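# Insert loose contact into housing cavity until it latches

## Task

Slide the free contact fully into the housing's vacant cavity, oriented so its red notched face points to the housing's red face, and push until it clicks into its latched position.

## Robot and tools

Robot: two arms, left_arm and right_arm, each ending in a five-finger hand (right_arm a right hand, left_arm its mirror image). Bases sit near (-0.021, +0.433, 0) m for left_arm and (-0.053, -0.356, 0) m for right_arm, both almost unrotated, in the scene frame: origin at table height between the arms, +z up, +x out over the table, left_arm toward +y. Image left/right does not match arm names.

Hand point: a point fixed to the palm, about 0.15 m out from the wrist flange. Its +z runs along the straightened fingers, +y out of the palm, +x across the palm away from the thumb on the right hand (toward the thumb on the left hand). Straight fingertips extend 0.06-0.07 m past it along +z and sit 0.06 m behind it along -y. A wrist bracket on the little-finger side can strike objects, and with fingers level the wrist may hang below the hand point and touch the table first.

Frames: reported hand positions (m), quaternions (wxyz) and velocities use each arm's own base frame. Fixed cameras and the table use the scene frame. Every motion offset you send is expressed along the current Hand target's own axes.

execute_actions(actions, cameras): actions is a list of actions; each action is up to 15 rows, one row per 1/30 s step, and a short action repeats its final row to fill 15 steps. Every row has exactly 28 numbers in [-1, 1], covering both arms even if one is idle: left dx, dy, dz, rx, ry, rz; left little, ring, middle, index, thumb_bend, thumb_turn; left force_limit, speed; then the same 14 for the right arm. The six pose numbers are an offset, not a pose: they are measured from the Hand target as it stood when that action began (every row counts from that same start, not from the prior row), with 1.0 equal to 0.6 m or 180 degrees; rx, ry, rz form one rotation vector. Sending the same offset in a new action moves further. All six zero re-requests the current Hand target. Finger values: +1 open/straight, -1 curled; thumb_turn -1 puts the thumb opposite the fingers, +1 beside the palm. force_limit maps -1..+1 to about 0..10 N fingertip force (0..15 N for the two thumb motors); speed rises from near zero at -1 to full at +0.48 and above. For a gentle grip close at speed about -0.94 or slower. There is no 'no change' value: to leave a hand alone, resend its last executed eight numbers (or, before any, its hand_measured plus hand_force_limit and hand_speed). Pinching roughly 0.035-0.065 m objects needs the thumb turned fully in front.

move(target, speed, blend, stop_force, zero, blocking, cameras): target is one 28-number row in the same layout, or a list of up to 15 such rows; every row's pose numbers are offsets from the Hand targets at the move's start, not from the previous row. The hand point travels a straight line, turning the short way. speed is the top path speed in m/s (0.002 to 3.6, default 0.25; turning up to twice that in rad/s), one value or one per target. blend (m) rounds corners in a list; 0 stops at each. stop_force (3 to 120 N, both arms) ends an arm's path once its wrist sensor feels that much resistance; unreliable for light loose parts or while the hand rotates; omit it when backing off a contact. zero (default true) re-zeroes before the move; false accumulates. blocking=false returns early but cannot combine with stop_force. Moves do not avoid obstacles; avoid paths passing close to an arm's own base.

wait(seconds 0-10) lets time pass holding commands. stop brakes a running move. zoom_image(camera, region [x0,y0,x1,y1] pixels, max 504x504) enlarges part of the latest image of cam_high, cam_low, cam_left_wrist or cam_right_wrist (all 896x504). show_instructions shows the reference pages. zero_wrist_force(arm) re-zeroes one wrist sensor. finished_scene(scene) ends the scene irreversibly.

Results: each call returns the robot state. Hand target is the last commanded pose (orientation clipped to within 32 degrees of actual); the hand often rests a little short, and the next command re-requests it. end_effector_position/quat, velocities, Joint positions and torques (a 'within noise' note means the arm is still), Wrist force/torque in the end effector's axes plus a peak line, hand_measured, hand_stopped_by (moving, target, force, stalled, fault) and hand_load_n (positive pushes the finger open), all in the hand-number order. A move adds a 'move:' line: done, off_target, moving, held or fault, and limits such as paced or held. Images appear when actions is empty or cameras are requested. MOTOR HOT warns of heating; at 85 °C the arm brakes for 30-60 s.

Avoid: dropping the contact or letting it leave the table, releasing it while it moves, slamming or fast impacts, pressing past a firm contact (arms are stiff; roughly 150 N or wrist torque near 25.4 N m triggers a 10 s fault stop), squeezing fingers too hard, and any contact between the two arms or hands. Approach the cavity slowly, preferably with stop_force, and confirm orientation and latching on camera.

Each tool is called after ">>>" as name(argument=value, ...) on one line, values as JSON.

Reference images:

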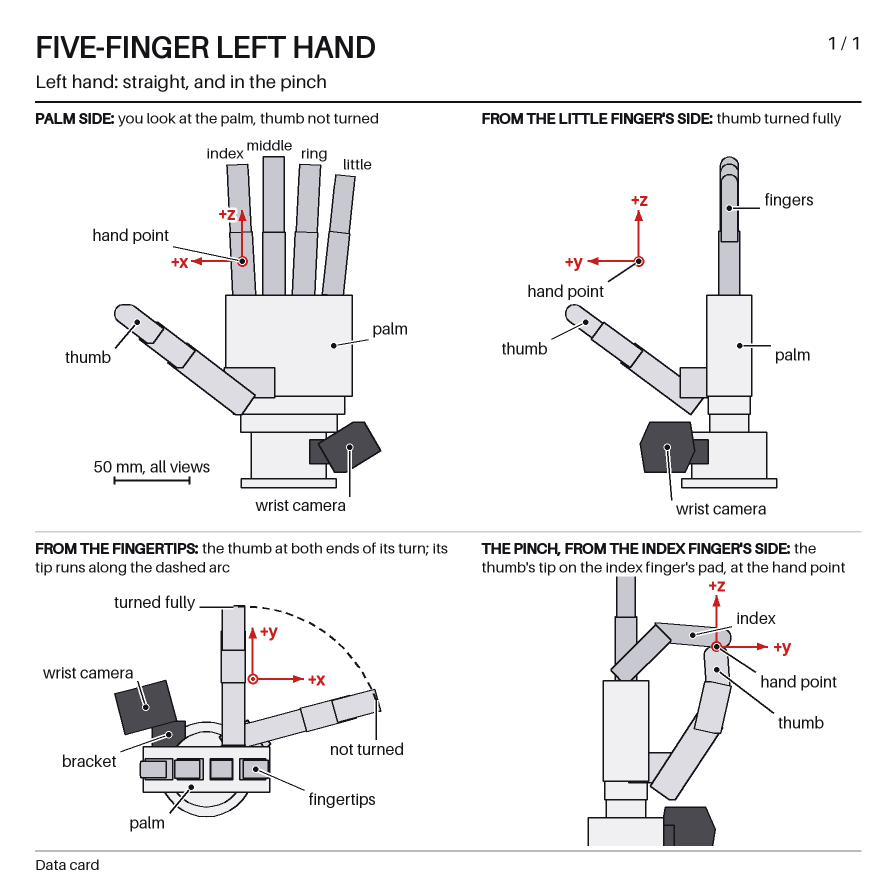

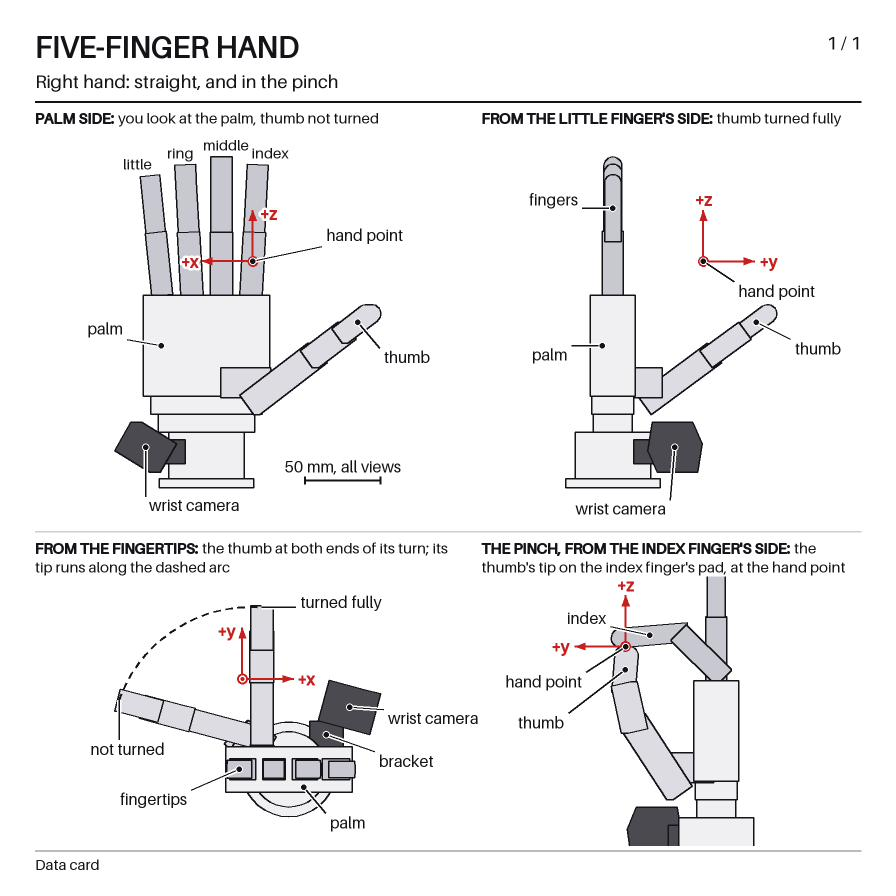

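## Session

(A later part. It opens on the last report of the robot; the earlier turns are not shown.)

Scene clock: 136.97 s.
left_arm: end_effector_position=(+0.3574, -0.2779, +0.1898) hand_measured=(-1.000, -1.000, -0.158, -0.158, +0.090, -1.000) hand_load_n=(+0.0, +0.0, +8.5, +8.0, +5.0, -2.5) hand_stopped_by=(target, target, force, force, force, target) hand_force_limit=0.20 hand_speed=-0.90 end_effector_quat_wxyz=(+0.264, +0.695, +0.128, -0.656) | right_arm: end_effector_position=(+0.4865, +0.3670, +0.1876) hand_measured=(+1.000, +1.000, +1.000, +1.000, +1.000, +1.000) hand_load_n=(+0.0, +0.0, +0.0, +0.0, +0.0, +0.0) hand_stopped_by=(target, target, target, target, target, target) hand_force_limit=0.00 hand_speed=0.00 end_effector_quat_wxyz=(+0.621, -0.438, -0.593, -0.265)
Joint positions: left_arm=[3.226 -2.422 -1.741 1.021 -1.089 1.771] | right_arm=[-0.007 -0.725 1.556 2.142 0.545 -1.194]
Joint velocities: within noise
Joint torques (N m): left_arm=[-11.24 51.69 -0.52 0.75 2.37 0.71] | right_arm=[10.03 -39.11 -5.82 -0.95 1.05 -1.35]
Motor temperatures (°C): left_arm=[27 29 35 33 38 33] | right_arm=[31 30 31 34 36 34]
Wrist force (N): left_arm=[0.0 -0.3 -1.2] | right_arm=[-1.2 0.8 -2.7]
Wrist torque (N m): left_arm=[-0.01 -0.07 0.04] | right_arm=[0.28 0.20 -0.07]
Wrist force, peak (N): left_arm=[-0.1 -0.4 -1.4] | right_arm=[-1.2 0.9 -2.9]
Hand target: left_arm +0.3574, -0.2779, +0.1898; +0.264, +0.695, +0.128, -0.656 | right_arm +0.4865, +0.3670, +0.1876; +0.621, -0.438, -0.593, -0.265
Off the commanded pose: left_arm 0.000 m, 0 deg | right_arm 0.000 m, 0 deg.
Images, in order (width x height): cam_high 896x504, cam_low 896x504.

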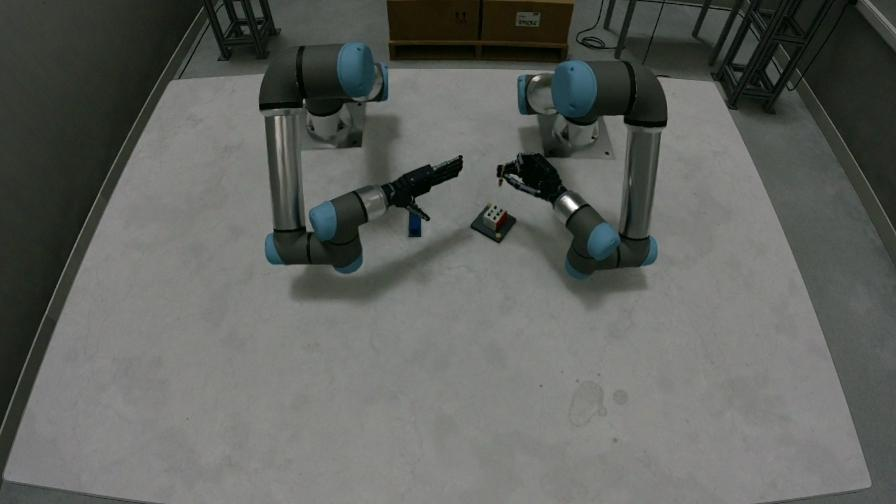

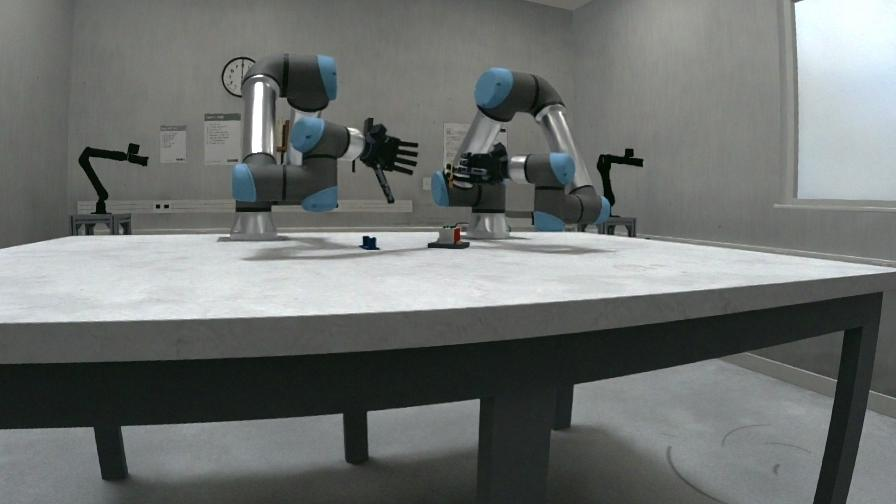

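>>> move(target=[0.0922,-0.007,0.0283,0.0965,0.0002,0.0077,-1,-1,-0.5,-0.5,0.0,-1,0.2,-0.9,0,0,0,0,0,0,1,1,1,1,1,1,0,0], speed=0.12, cameras=["cam_right_wrist", "cam_high", "cam_low", "cam_left_wrist"])

>>> zoom_image(camera="cam_right_wrist", region=[380, 170, 500, 370])

>>> zoom_image(camera="cam_high", region=[465, 150, 525, 250])

>>> zoom_image(camera="cam_low", region=[420, 180, 490, 255])

Scene clock: 141.47 s.
left_arm: end_effector_position=(+0.3467, -0.2928, +0.1347) hand_measured=(-1.000, -1.000, -0.158, -0.158, +0.090, -1.000) hand_load_n=(+0.0, +0.0, +8.5, +8.5, +5.5, -2.5) hand_stopped_by=(target, target, force, force, force, target) hand_force_limit=0.20 hand_speed=-0.90 end_effector_quat_wxyz=(+0.164, +0.729, +0.019, -0.664) end_effector_velocity=(+0.001, +0.000, +0.001) end_effector_angular_velocity=(-0.001, -0.001, +0.007) | right_arm: end_effector_position=(+0.4865, +0.3670, +0.1876) hand_measured=(+1.000, +1.000, +1.000, +1.000, +1.000, +1.000) hand_load_n=(+0.0, +0.0, +0.0, +0.0, +0.0, +0.0) hand_stopped_by=(target, target, target, target, target, target) hand_force_limit=0.00 hand_speed=0.00 end_effector_quat_wxyz=(+0.621, -0.438, -0.593, -0.265)
Joint positions: left_arm=[3.088 -2.577 -1.526 1.028 -1.25 1.765] | right_arm=[-0.007 -0.725 1.556 2.142 0.545 -1.194]
Joint velocities: left_arm=[0.002 0.003 -0.002 0 0.005 0] | right_arm=[within noise]
Joint torques (N m): left_arm=[13.69 58.05 -0.24 -2.12 2.5 -1.24] | right_arm=[10.49 -40.05 -7.42 -0.91 0.99 -1.2]
Wrist force (N): left_arm=[0.3 -0.3 -1.2] | right_arm=[-1.3 0.8 -2.7]
Wrist torque (N m): left_arm=[0.00 -0.13 0.06] | right_arm=[0.27 0.21 -0.07]
Wrist force, peak (N): left_arm=[-0.1 -0.5 -1.4] | right_arm=[-1.4 0.9 -3.0]
Hand target: left_arm +0.3467, -0.2928, +0.1347; +0.164, +0.729, +0.020, -0.664 | right_arm +0.4865, +0.3670, +0.1876; +0.621, -0.438, -0.593, -0.265
Off the commanded pose: left_arm 0.000 m, 0 deg | right_arm 0.000 m, 0 deg.
move: done

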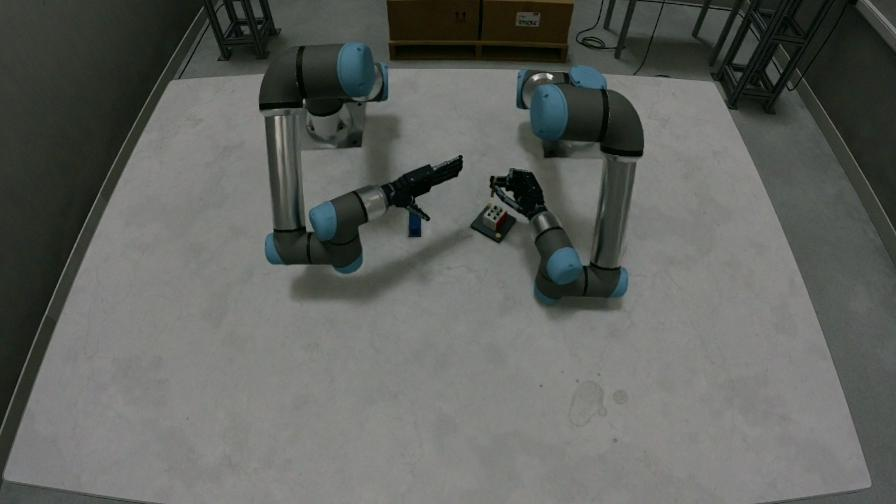

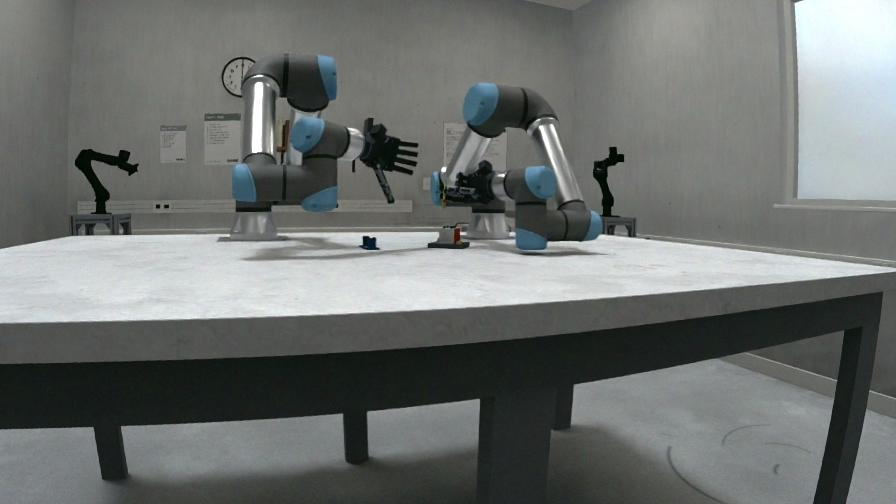

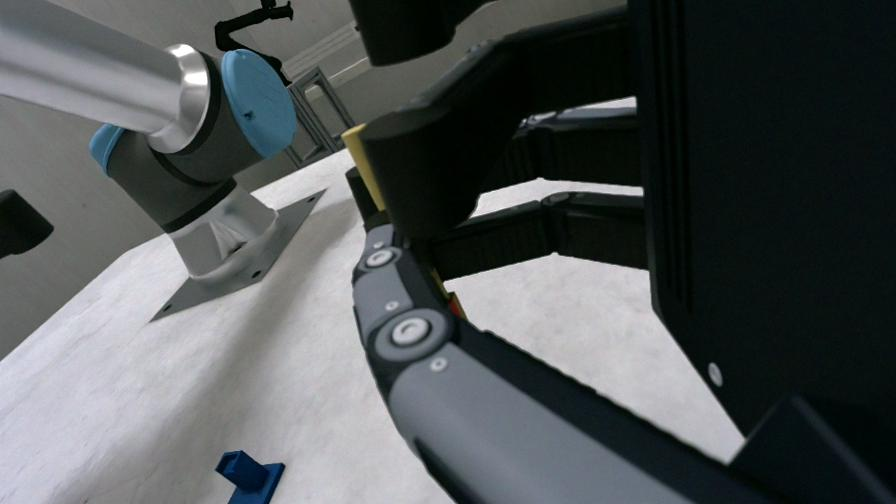

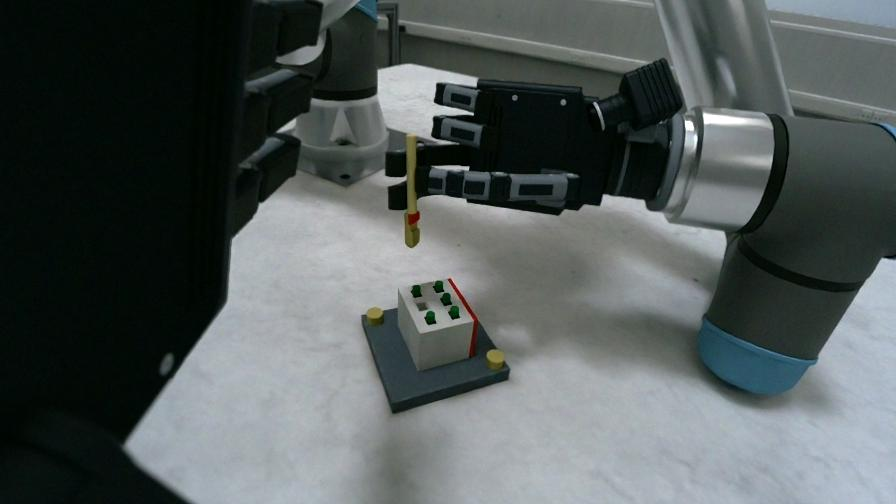

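Scaled by 2.520.

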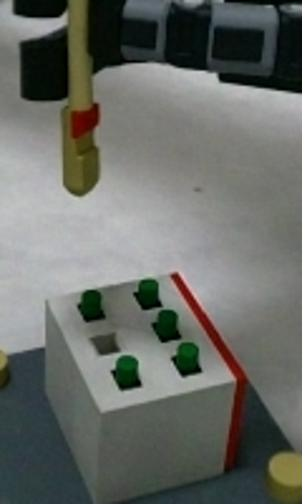

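Scaled by 5.040.

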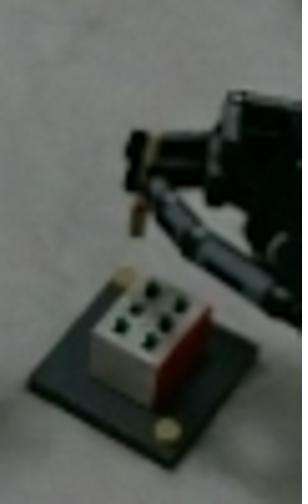

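Scaled by 6.720.

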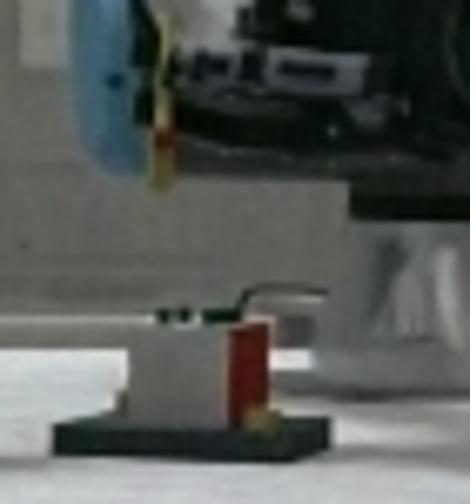

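>>> zoom_image(camera="cam_right_wrist", region=[390, 190, 440, 255])

>>> zoom_image(camera="cam_right_wrist", region=[380, 120, 460, 260])

>>> zoom_image(camera="cam_high", region=[480, 165, 510, 225])

Scaled by 7.754.

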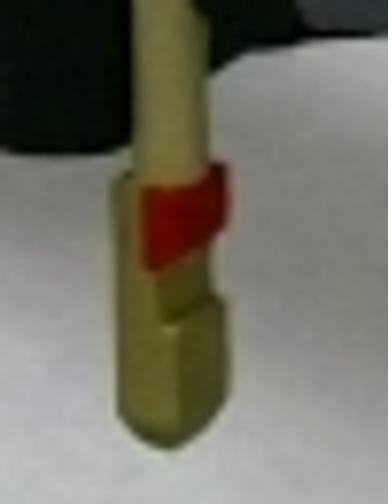

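Scaled by 3.600.

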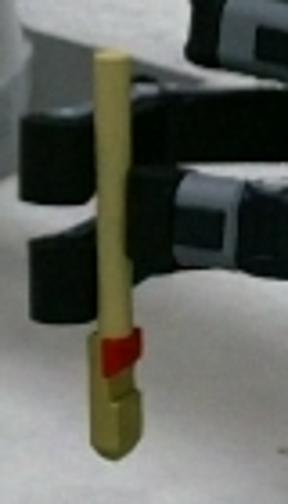

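Scaled by 8.400.

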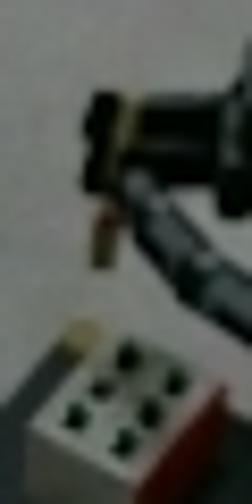

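>>> zoom_image(camera="cam_high", region=[478, 195, 513, 235])

>>> zoom_image(camera="cam_right_wrist", region=[385, 270, 485, 375])

Scaled by 12.600.

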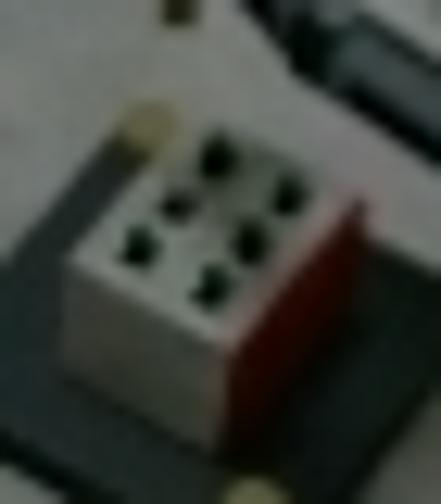

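Scaled by 4.800.

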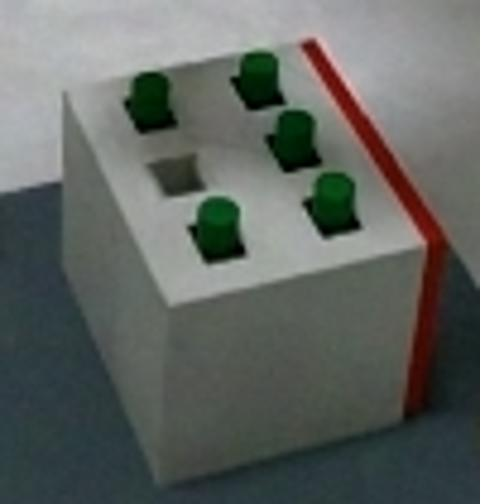

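>>> move(target=[0.0513,0.0053,-0.0098,-0.3309,0.0376,-0.0318,-1,-1,-0.5,-0.5,0.0,-1,0.2,-0.9,0,0,0,0,0,0,1,1,1,1,1,1,0,0], speed=0.2, cameras=["cam_right_wrist", "cam_high", "cam_low", "cam_left_wrist"])

>>> zoom_image(camera="cam_right_wrist", region=[380, 150, 500, 370])

>>> zoom_image(camera="cam_right_wrist", region=[390, 220, 450, 290])

>>> zoom_image(camera="cam_high", region=[475, 165, 520, 240])

>>> zoom_image(camera="cam_low", region=[420, 180, 490, 255])

Scene clock: 156.97 s.
left_arm: end_effector_position=(+0.3492, -0.2938, +0.1297) hand_measured=(-1.000, -1.000, -0.158, -0.158, +0.090, -1.000) hand_load_n=(+0.0, +0.0, +8.5, +8.0, +5.5, -2.5) hand_stopped_by=(target, target, force, force, force, target) hand_force_limit=0.20 hand_speed=-0.90 end_effector_quat_wxyz=(+0.234, +0.716, +0.099, -0.651) | right_arm: end_effector_position=(+0.4865, +0.3670, +0.1876) hand_measured=(+1.000, +1.000, +1.000, +1.000, +1.000, +1.000) hand_load_n=(-0.5, +0.0, +0.0, +0.0, +0.0, +0.0) hand_stopped_by=(target, target, target, target, target, target) hand_force_limit=0.00 hand_speed=0.00 end_effector_quat_wxyz=(+0.621, -0.438, -0.593, -0.265)
Joint positions: left_arm=[3.166 -2.543 -1.663 1.113 -1.113 1.756] | right_arm=[-0.007 -0.725 1.556 2.142 0.545 -1.194]
Joint torques (N m): left_arm=[0.98 46.81 5.28 -1.4 0.24 -0.02] | right_arm=[8.77 -41.42 -7.06 -0.97 0.88 -0.98]
Wrist force (N): left_arm=[-0.1 -0.5 -1.2] | right_arm=[-1.2 0.8 -2.5]
Wrist torque (N m): left_arm=[-0.03 -0.06 0.04] | right_arm=[0.27 0.19 -0.07]
Wrist force, peak (N): left_arm=[-0.1 -0.6 -1.9] | right_arm=[-1.4 0.9 -3.0]
Hand target: left_arm +0.3492, -0.2938, +0.1297; +0.234, +0.716, +0.099, -0.651 (not the last commanded pose) | right_arm +0.4865, +0.3670, +0.1876; +0.621, -0.438, -0.593, -0.265
Off the commanded pose: left_arm 0.026 m, 48 deg | right_arm 0.000 m, 0 deg.
FORCE FAULT: contact force on the left arm reached its limit, and that arm stopped. The contact can be on any part of that arm, not only on its tool. That arm's remaining commands of this call were not run. That arm is still stopped at the end of this call. That arm stays stopped for about 10 more seconds. Until then a move that you send moves the other arm only, and its call returns only when the move has ended. Once the stop has ended, the next robot result says so. If the stop ends while you think or write, that arm runs what you send next, counted from a new Hand target: where the arm stands when the stop ends. While its stop runs, that arm, its gripper or tool too, takes no new command. Until it ends, the stop uses up actions while you think or wait. An arm that is not stopped still takes commands.
move: fault (left_arm)

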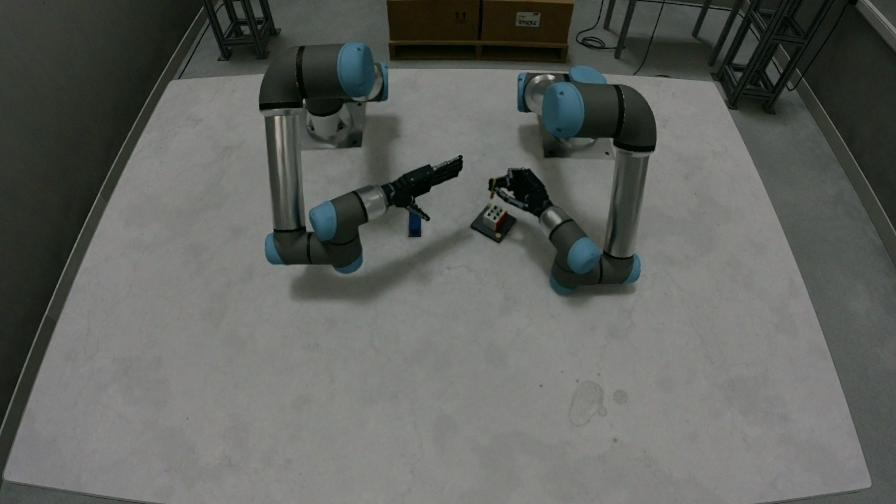

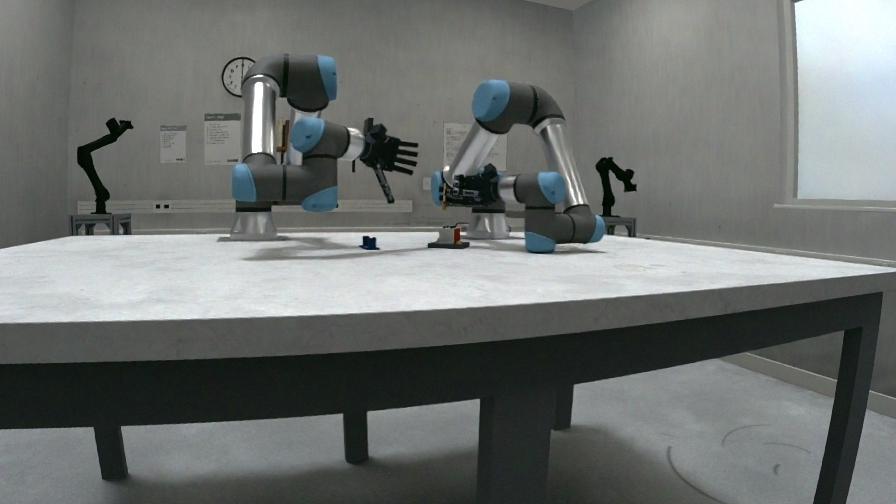

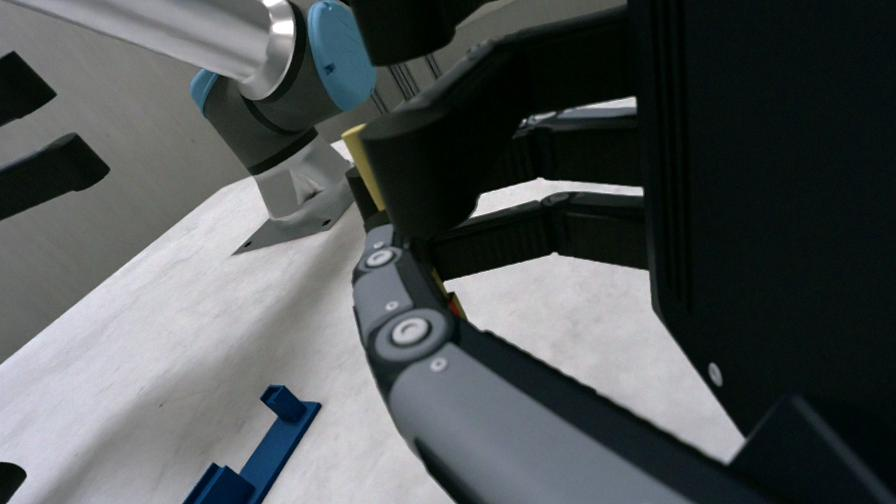

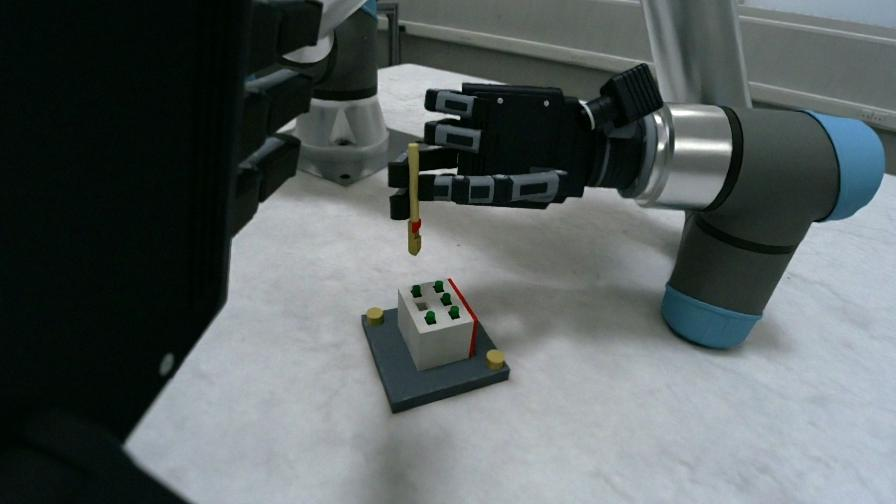

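Scaled by 2.291.

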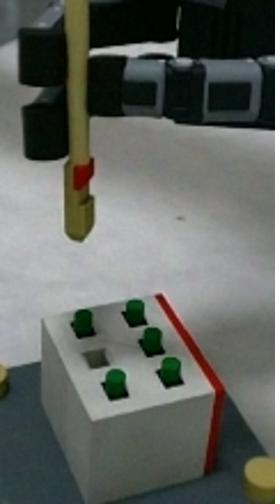

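Scaled by 7.200.

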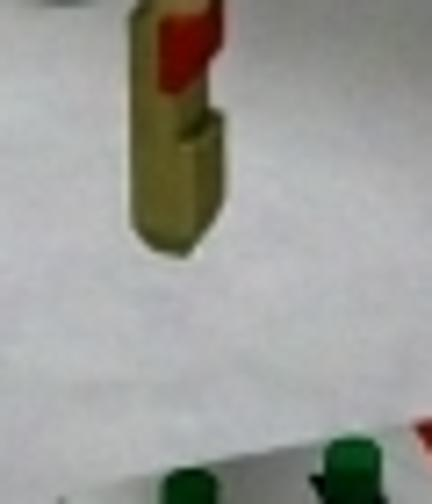

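Scaled by 6.720.

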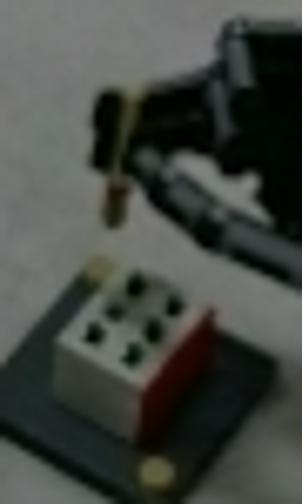

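Scaled by 6.720.

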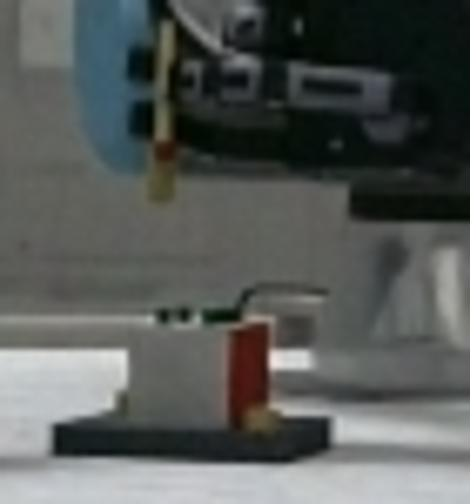

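>>> wait(seconds=2)

Scene clock: 170.03 s.
left_arm: end_effector_position=(+0.3492, -0.2938, +0.1297) hand_measured=(-1.000, -1.000, -0.158, -0.158, +0.090, -1.000) hand_load_n=(+0.0, +0.0, +8.5, +8.0, +5.5, -2.5) hand_stopped_by=(target, target, force, force, force, target) hand_force_limit=0.20 hand_speed=-0.90 end_effector_quat_wxyz=(+0.234, +0.716, +0.099, -0.651) | right_arm: end_effector_position=(+0.4865, +0.3670, +0.1876) hand_measured=(+1.000, +1.000, +1.000, +1.000, +1.000, +1.000) hand_load_n=(+0.0, +0.0, +0.0, +0.0, +0.0, +0.0) hand_stopped_by=(target, target, target, target, target, target) hand_force_limit=0.00 hand_speed=0.00 end_effector_quat_wxyz=(+0.621, -0.438, -0.593, -0.265)
Joint positions: left_arm=[3.166 -2.543 -1.663 1.113 -1.113 1.756] | right_arm=[-0.007 -0.725 1.556 2.142 0.545 -1.194]
Joint torques (N m): left_arm=[0.5 47.44 7.67 -1.65 -0.17 0.17] | right_arm=[10.06 -43.73 -6.66 -0.88 1.04 -0.35]
Wrist force (N): left_arm=[-0.1 -0.5 -1.2] | right_arm=[-1.2 0.7 -2.7]
Wrist torque (N m): left_arm=[-0.02 -0.06 0.03] | right_arm=[0.27 0.20 -0.08]
Wrist force, peak (N): left_arm=[-0.2 -0.3 -1.5] | right_arm=[-1.5 1.0 -2.9]
Hand target: left_arm +0.3492, -0.2938, +0.1297; +0.234, +0.716, +0.099, -0.651 (not the last commanded pose) | right_arm +0.4865, +0.3670, +0.1876; +0.621, -0.438, -0.593, -0.265
Off the commanded pose: left_arm 0.026 m, 48 deg | right_arm 0.000 m, 0 deg.
FORCE FAULT, CONTINUED: the left arm's stop, for the force fault that an earlier result reported, is over. The rest of the stop counts as 20 of the actions that you can send in this scene. That arm's target is now where it stood when the stop ended, not its last command. That arm accepts commands again.
wait: 2.00 s; at rest from the start

>>> move(target=[[-0.2448,0.0515,-0.0113,0,0,0,-1,-1,-0.5,-0.5,0.0,-1,0.2,-0.9,0,0,0,0,0,0,1,1,1,1,1,1,0,0],[-0.188,-0.093,-0.5065,-0.4194,0.2396,-0.1977,-1,-1,-0.5,-0.5,0.0,-1,0.2,-0.9,0,0,0,0,0,0,1,1,1,1,1,1,0,0]], speed=0.3, blend=0.04, cameras=["cam_high"])

Scene clock: 174.30 s.
left_arm: end_effector_position=(+0.5781, -0.0861, +0.2420) hand_measured=(-1.000, -1.000, -0.158, -0.158, +0.090, -1.000) hand_load_n=(+0.0, +0.0, +8.5, +8.0, +5.0, -2.0) hand_stopped_by=(target, target, force, force, force, target) hand_force_limit=0.20 hand_speed=-0.90 end_effector_quat_wxyz=(+0.366, +0.542, +0.727, -0.210) end_effector_velocity=(+0.000, +0.001, -0.001) end_effector_angular_velocity=(+0.000, +0.002, +0.004) | right_arm: end_effector_position=(+0.4865, +0.3670, +0.1876) hand_measured=(+1.000, +1.000, +1.000, +1.000, +1.000, +1.000) hand_load_n=(+0.0, +0.0, +0.0, +0.0, +0.0, +0.0) hand_stopped_by=(target, target, target, target, target, target) hand_force_limit=0.00 hand_speed=0.00 end_effector_quat_wxyz=(+0.621, -0.438, -0.593, -0.265)
Joint positions: left_arm=[3.553 -1.966 -1.524 1.917 -0.699 0.123] | right_arm=[-0.007 -0.725 1.556 2.142 0.545 -1.194]
Joint velocities: left_arm=[0.001 -0.001 0 0.002 -0.001 -0.005] | right_arm=[within noise]
Joint torques (N m): left_arm=[13.38 27.16 8.32 -0.78 3.17 -2.27] | right_arm=[10.12 -43.52 -6.7 -1.01 0.92 -0.18]
Wrist force (N): left_arm=[0.3 0.0 -0.7] | right_arm=[-1.1 1.1 -2.6]
Wrist torque (N m): left_arm=[-0.03 -0.15 -0.11] | right_arm=[0.32 0.18 -0.05]
Wrist force, peak (N): left_arm=[2.0 -0.9 -1.0] | right_arm=[-1.5 0.9 -2.9]
Hand target: left_arm +0.5781, -0.0860, +0.2419; +0.366, +0.542, +0.727, -0.210 | right_arm +0.4865, +0.3670, +0.1876; +0.621, -0.438, -0.593, -0.265
Off the commanded pose: left_arm 0.000 m, 0 deg | right_arm 0.000 m, 0 deg.
move: done
Images, in order (width x height): cam_high 896x504.

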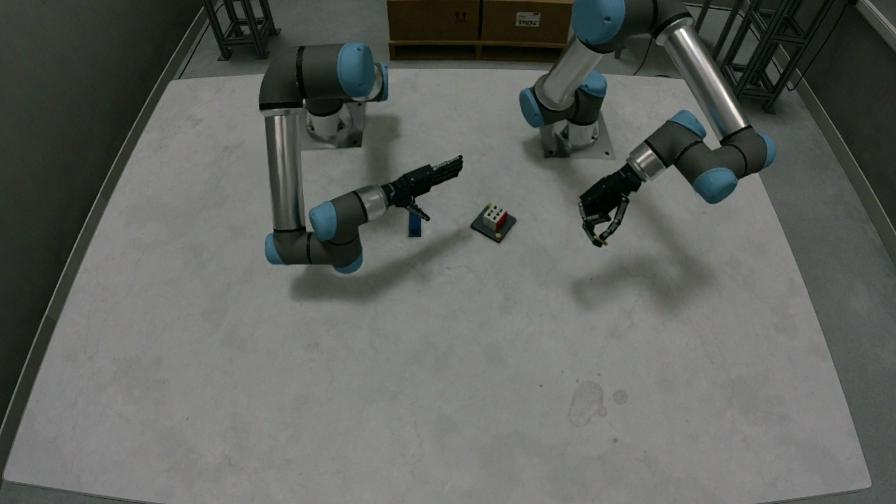

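>>> move(target=[[-0.275,0.0332,-0.0722,-0.0273,-0.2205,0,-1,-1,-0.5,-0.5,0.0,-1,0.2,-0.9,0,0,0,0,0,0,1,1,1,1,1,1,0,0],[-0.4393,0.053,-0.3055,-0.0545,-0.4411,0,-1,-1,-0.5,-0.5,0.0,-1,0.2,-0.9,0,0,0,0,0,0,1,1,1,1,1,1,0,0]], speed=0.3, blend=0.02)

Scene clock: 178.13 s.
left_arm: end_effector_position=(+0.5904, -0.1141, +0.5630) hand_measured=(-1.000, -1.000, -0.158, -0.158, +0.090, -1.000) hand_load_n=(+0.0, +0.0, +9.0, +8.0, +5.5, -2.0) hand_stopped_by=(target, target, force, force, force, target) hand_force_limit=0.20 hand_speed=-0.90 end_effector_quat_wxyz=(+0.787, +0.252, +0.340, -0.449) end_effector_velocity=(+0.000, +0.001, +0.000) end_effector_angular_velocity=(-0.005, +0.000, +0.000) | right_arm: end_effector_position=(+0.4865, +0.3670, +0.1876) hand_measured=(+1.000, +1.000, +1.000, +1.000, +1.000, +1.000) hand_load_n=(+0.0, +0.0, +0.0, +0.0, +0.0, +0.0) hand_stopped_by=(target, target, target, target, target, target) hand_force_limit=0.00 hand_speed=0.00 end_effector_quat_wxyz=(+0.621, -0.438, -0.593, -0.265)
Joint positions: left_arm=[3.552 -1.965 -1.527 1.918 0.697 0.124] | right_arm=[-0.007 -0.725 1.556 2.142 0.545 -1.194]
Joint velocities: left_arm=[0 0 -0.001 0 0.005 0] | right_arm=[within noise]
Joint torques (N m): left_arm=[11.48 39.67 5.94 -0.12 3.78 -1.73] | right_arm=[10.58 -44.19 -6.29 -0.93 1.1 -0.02]
Wrist force (N): left_arm=[-0.3 0.7 -1.1] | right_arm=[-1.2 1.1 -2.8]
Wrist torque (N m): left_arm=[0.09 0.06 0.00] | right_arm=[0.32 0.20 -0.06]
Wrist force, peak (N): left_arm=[-0.6 0.9 -1.1] | right_arm=[-1.4 0.9 -2.9]
Hand target: left_arm +0.5904, -0.1140, +0.5631; +0.787, +0.252, +0.340, -0.449 | right_arm +0.4865, +0.3670, +0.1876; +0.621, -0.438, -0.593, -0.265
Off the commanded pose: left_arm 0.000 m, 0 deg | right_arm 0.000 m, 0 deg.
move: done

>>> move(target=[0.4223,-0.5353,-0.2358,0.228,0.1832,-0.0695,-1,-1,-0.5,-0.5,0.0,-1,0.2,-0.9,0,0,-0.0667,0,0,0,1,1,1,1,1,1,0,0], speed=0.3, cameras=["all"])

>>> zoom_image(camera="cam_low", region=[400, 80, 620, 260])

Scene clock: 184.03 s.
left_arm: end_effector_position=(+0.3573, -0.3010, +0.2501) hand_measured=(-1.000, -1.000, -0.158, -0.158, +0.090, -1.000) hand_load_n=(+0.0, +0.0, +8.5, +8.0, +5.5, -2.0) hand_stopped_by=(target, target, force, force, force, target) hand_force_limit=0.20 hand_speed=-0.90 end_effector_quat_wxyz=(+0.472, +0.585, +0.392, -0.530) | right_arm: end_effector_position=(+0.5068, +0.3325, +0.1911) hand_measured=(+1.000, +1.000, +1.000, +1.000, +1.000, +1.000) hand_load_n=(+0.0, +0.0, +0.0, +0.0, +0.0, +0.0) hand_stopped_by=(target, target, target, target, target, target) hand_force_limit=0.00 hand_speed=0.00 end_effector_quat_wxyz=(+0.621, -0.438, -0.593, -0.265)
Joint positions: left_arm=[3.402 -1.595 -2.134 3.712 0.513 -1.418] | right_arm=[-0.066 -0.711 1.513 2.185 0.603 -1.211]
Joint torques (N m): left_arm=[3.34 8.93 11.16 1.63 -1.64 -2.68] | right_arm=[12.35 -50.92 -7.47 -0.85 -1.79 0.84]
Wrist force (N): left_arm=[-0.1 0.2 -0.9] | right_arm=[-1.0 0.6 -2.5]
Wrist torque (N m): left_arm=[0.02 -0.09 -0.14] | right_arm=[0.23 0.17 0.07]
Wrist force, peak (N): left_arm=[-1.3 1.8 -0.5] | right_arm=[-1.4 0.9 -3.0]
Hand target: left_arm +0.3572, -0.3010, +0.2500; +0.472, +0.585, +0.392, -0.530 | right_arm +0.5068, +0.3326, +0.1911; +0.621, -0.438, -0.593, -0.265
Off the commanded pose: left_arm 0.000 m, 0 deg | right_arm 0.000 m, 0 deg.
move: done

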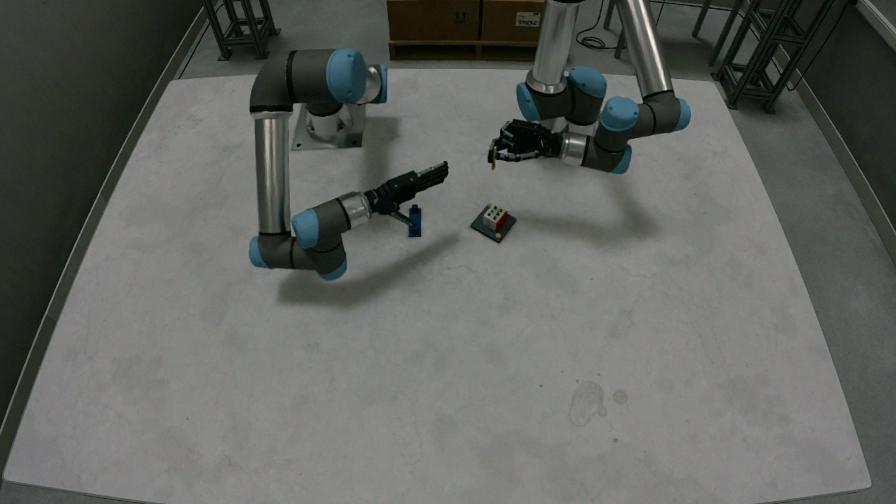

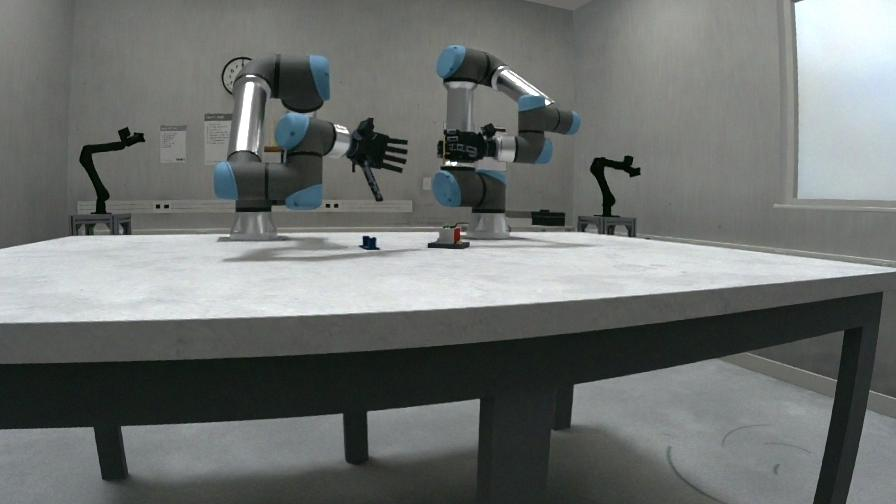

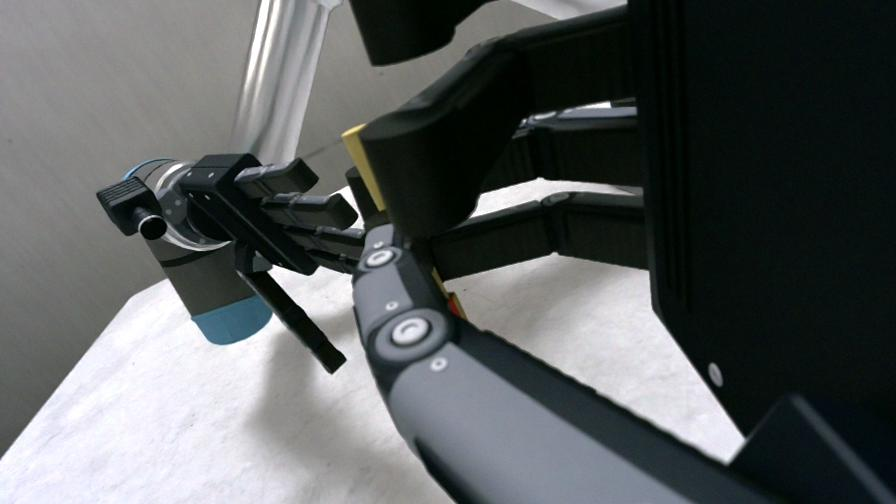

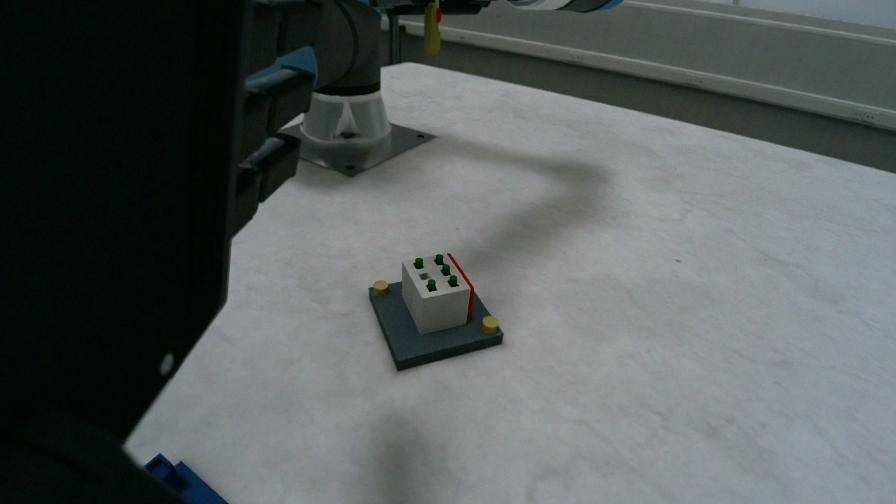

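Scaled by 2.291.

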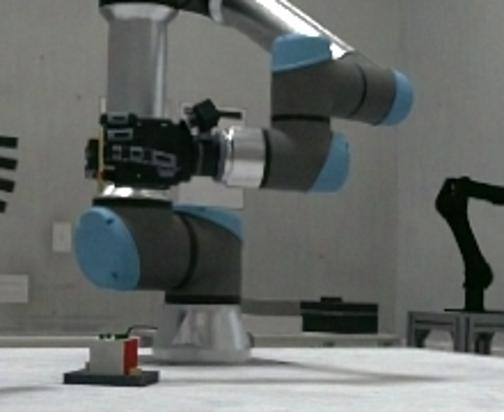

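>>> move(target=[0.19,-0.0263,-0.0017,0,0,0,-1,-1,-0.5,-0.5,0.0,-1,0.2,-0.9,0,0,0,0,0,0,1,1,1,1,1,1,0,0], speed=0.15, cameras=["cam_right_wrist", "cam_high", "cam_low", "cam_left_wrist"])

>>> zoom_image(camera="cam_right_wrist", region=[380, 110, 500, 330])

>>> zoom_image(camera="cam_right_wrist", region=[400, 160, 450, 230])

>>> zoom_image(camera="cam_high", region=[475, 165, 520, 240])

>>> zoom_image(camera="cam_low", region=[420, 180, 490, 255])

Scene clock: 186.43 s.
left_arm: end_effector_position=(+0.3572, -0.3010, +0.1350) hand_measured=(-1.000, -1.000, -0.158, -0.158, +0.090, -1.000) hand_load_n=(+0.0, +0.0, +8.5, +8.0, +5.5, -2.0) hand_stopped_by=(target, target, force, force, force, target) hand_force_limit=0.20 hand_speed=-0.90 end_effector_quat_wxyz=(+0.472, +0.585, +0.392, -0.530) | right_arm: end_effector_position=(+0.5068, +0.3326, +0.1911) hand_measured=(+1.000, +1.000, +1.000, +1.000, +1.000, +1.000) hand_load_n=(+0.0, +0.0, +0.0, +0.0, +0.0, +0.0) hand_stopped_by=(target, target, target, target, target, target) hand_force_limit=0.00 hand_speed=0.00 end_effector_quat_wxyz=(+0.621, -0.438, -0.593, -0.265)
Joint positions: left_arm=[3.402 -1.828 -2.262 4.073 0.513 -1.419] | right_arm=[-0.066 -0.711 1.513 2.185 0.603 -1.211]
Joint torques (N m): left_arm=[-11.52 14.45 20.38 0.44 -2.6 -0.59] | right_arm=[11.42 -54.27 -6.8 -0.97 -1.9 1.35]
Wrist force (N): left_arm=[-0.1 0.0 -0.8] | right_arm=[-1.3 0.5 -2.2]
Wrist torque (N m): left_arm=[-0.01 -0.08 0.00] | right_arm=[0.21 0.21 0.05]
Wrist force, peak (N): left_arm=[-1.2 0.5 -1.2] | right_arm=[-1.5 0.8 -2.8]
Hand target: left_arm +0.3572, -0.3010, +0.1349; +0.472, +0.585, +0.392, -0.530 | right_arm +0.5068, +0.3326, +0.1911; +0.621, -0.438, -0.593, -0.265
Off the commanded pose: left_arm 0.000 m, 0 deg | right_arm 0.000 m, 0 deg.
move: done

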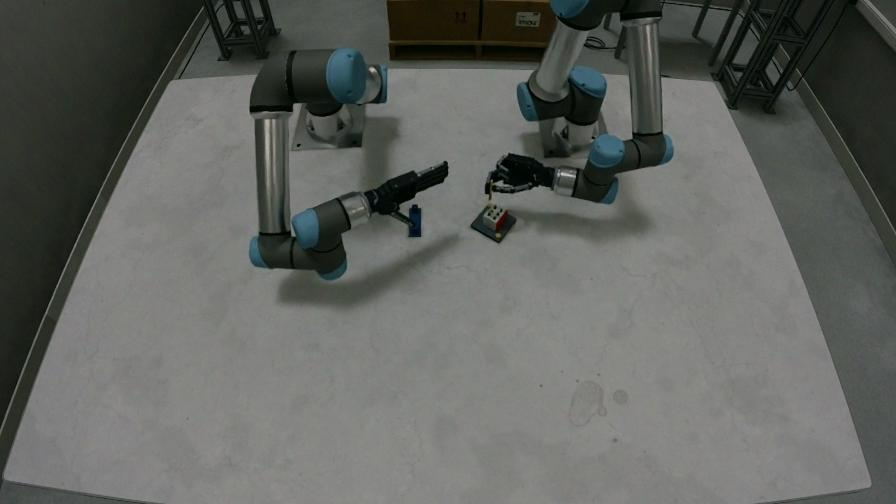

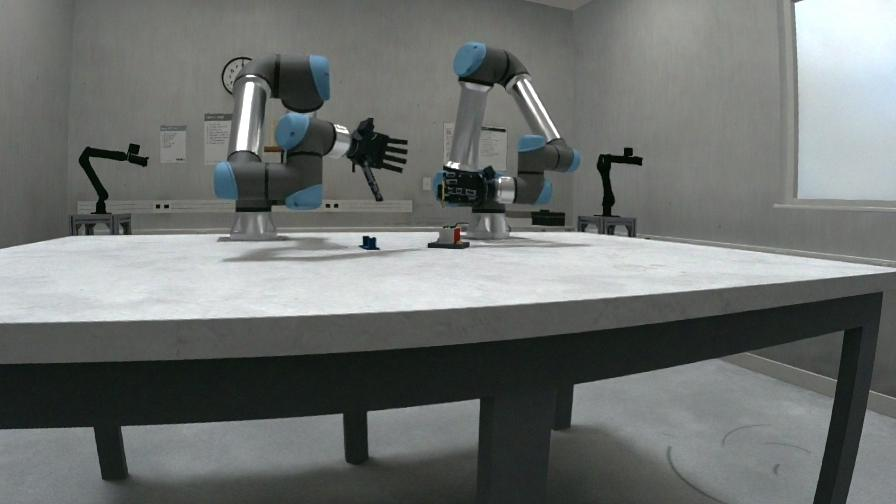

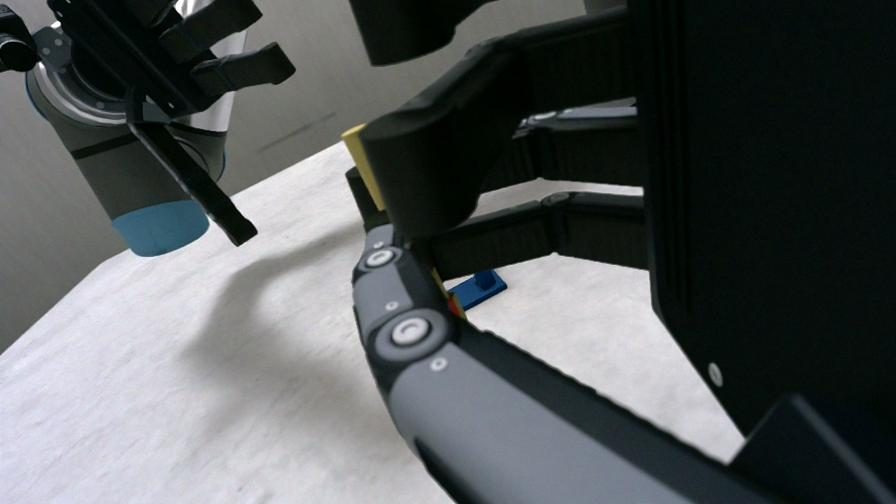

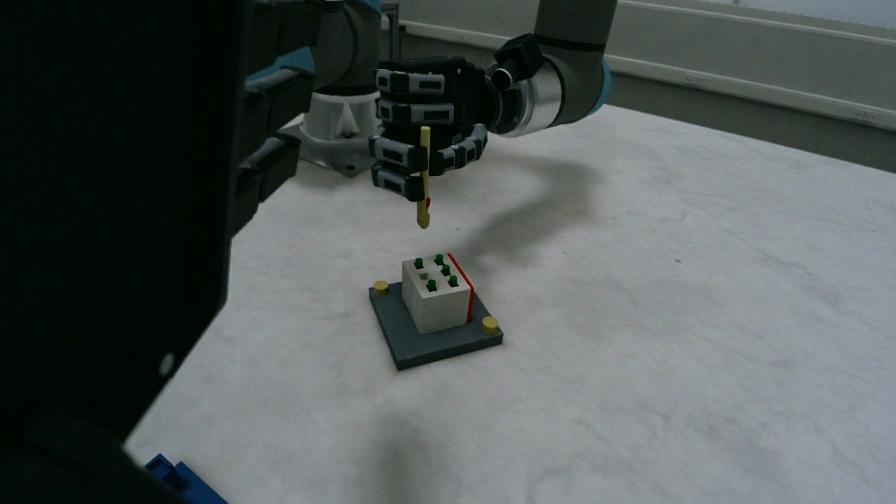

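Scaled by 2.291.

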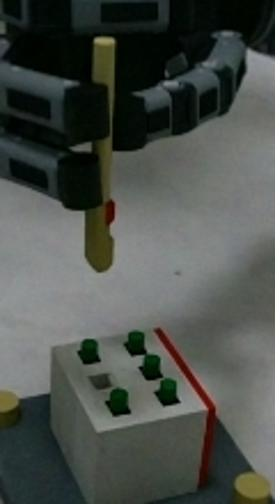

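Scaled by 7.200.

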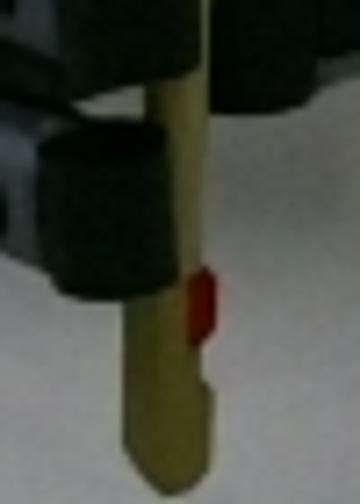

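Scaled by 6.720.

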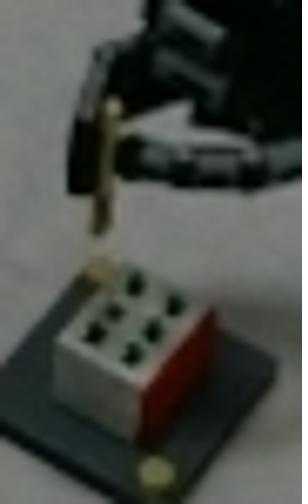

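Scaled by 6.720.

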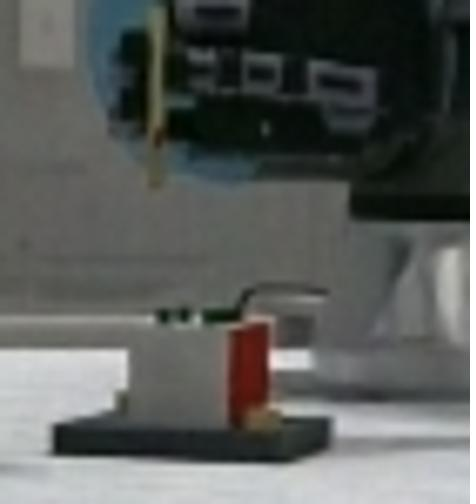

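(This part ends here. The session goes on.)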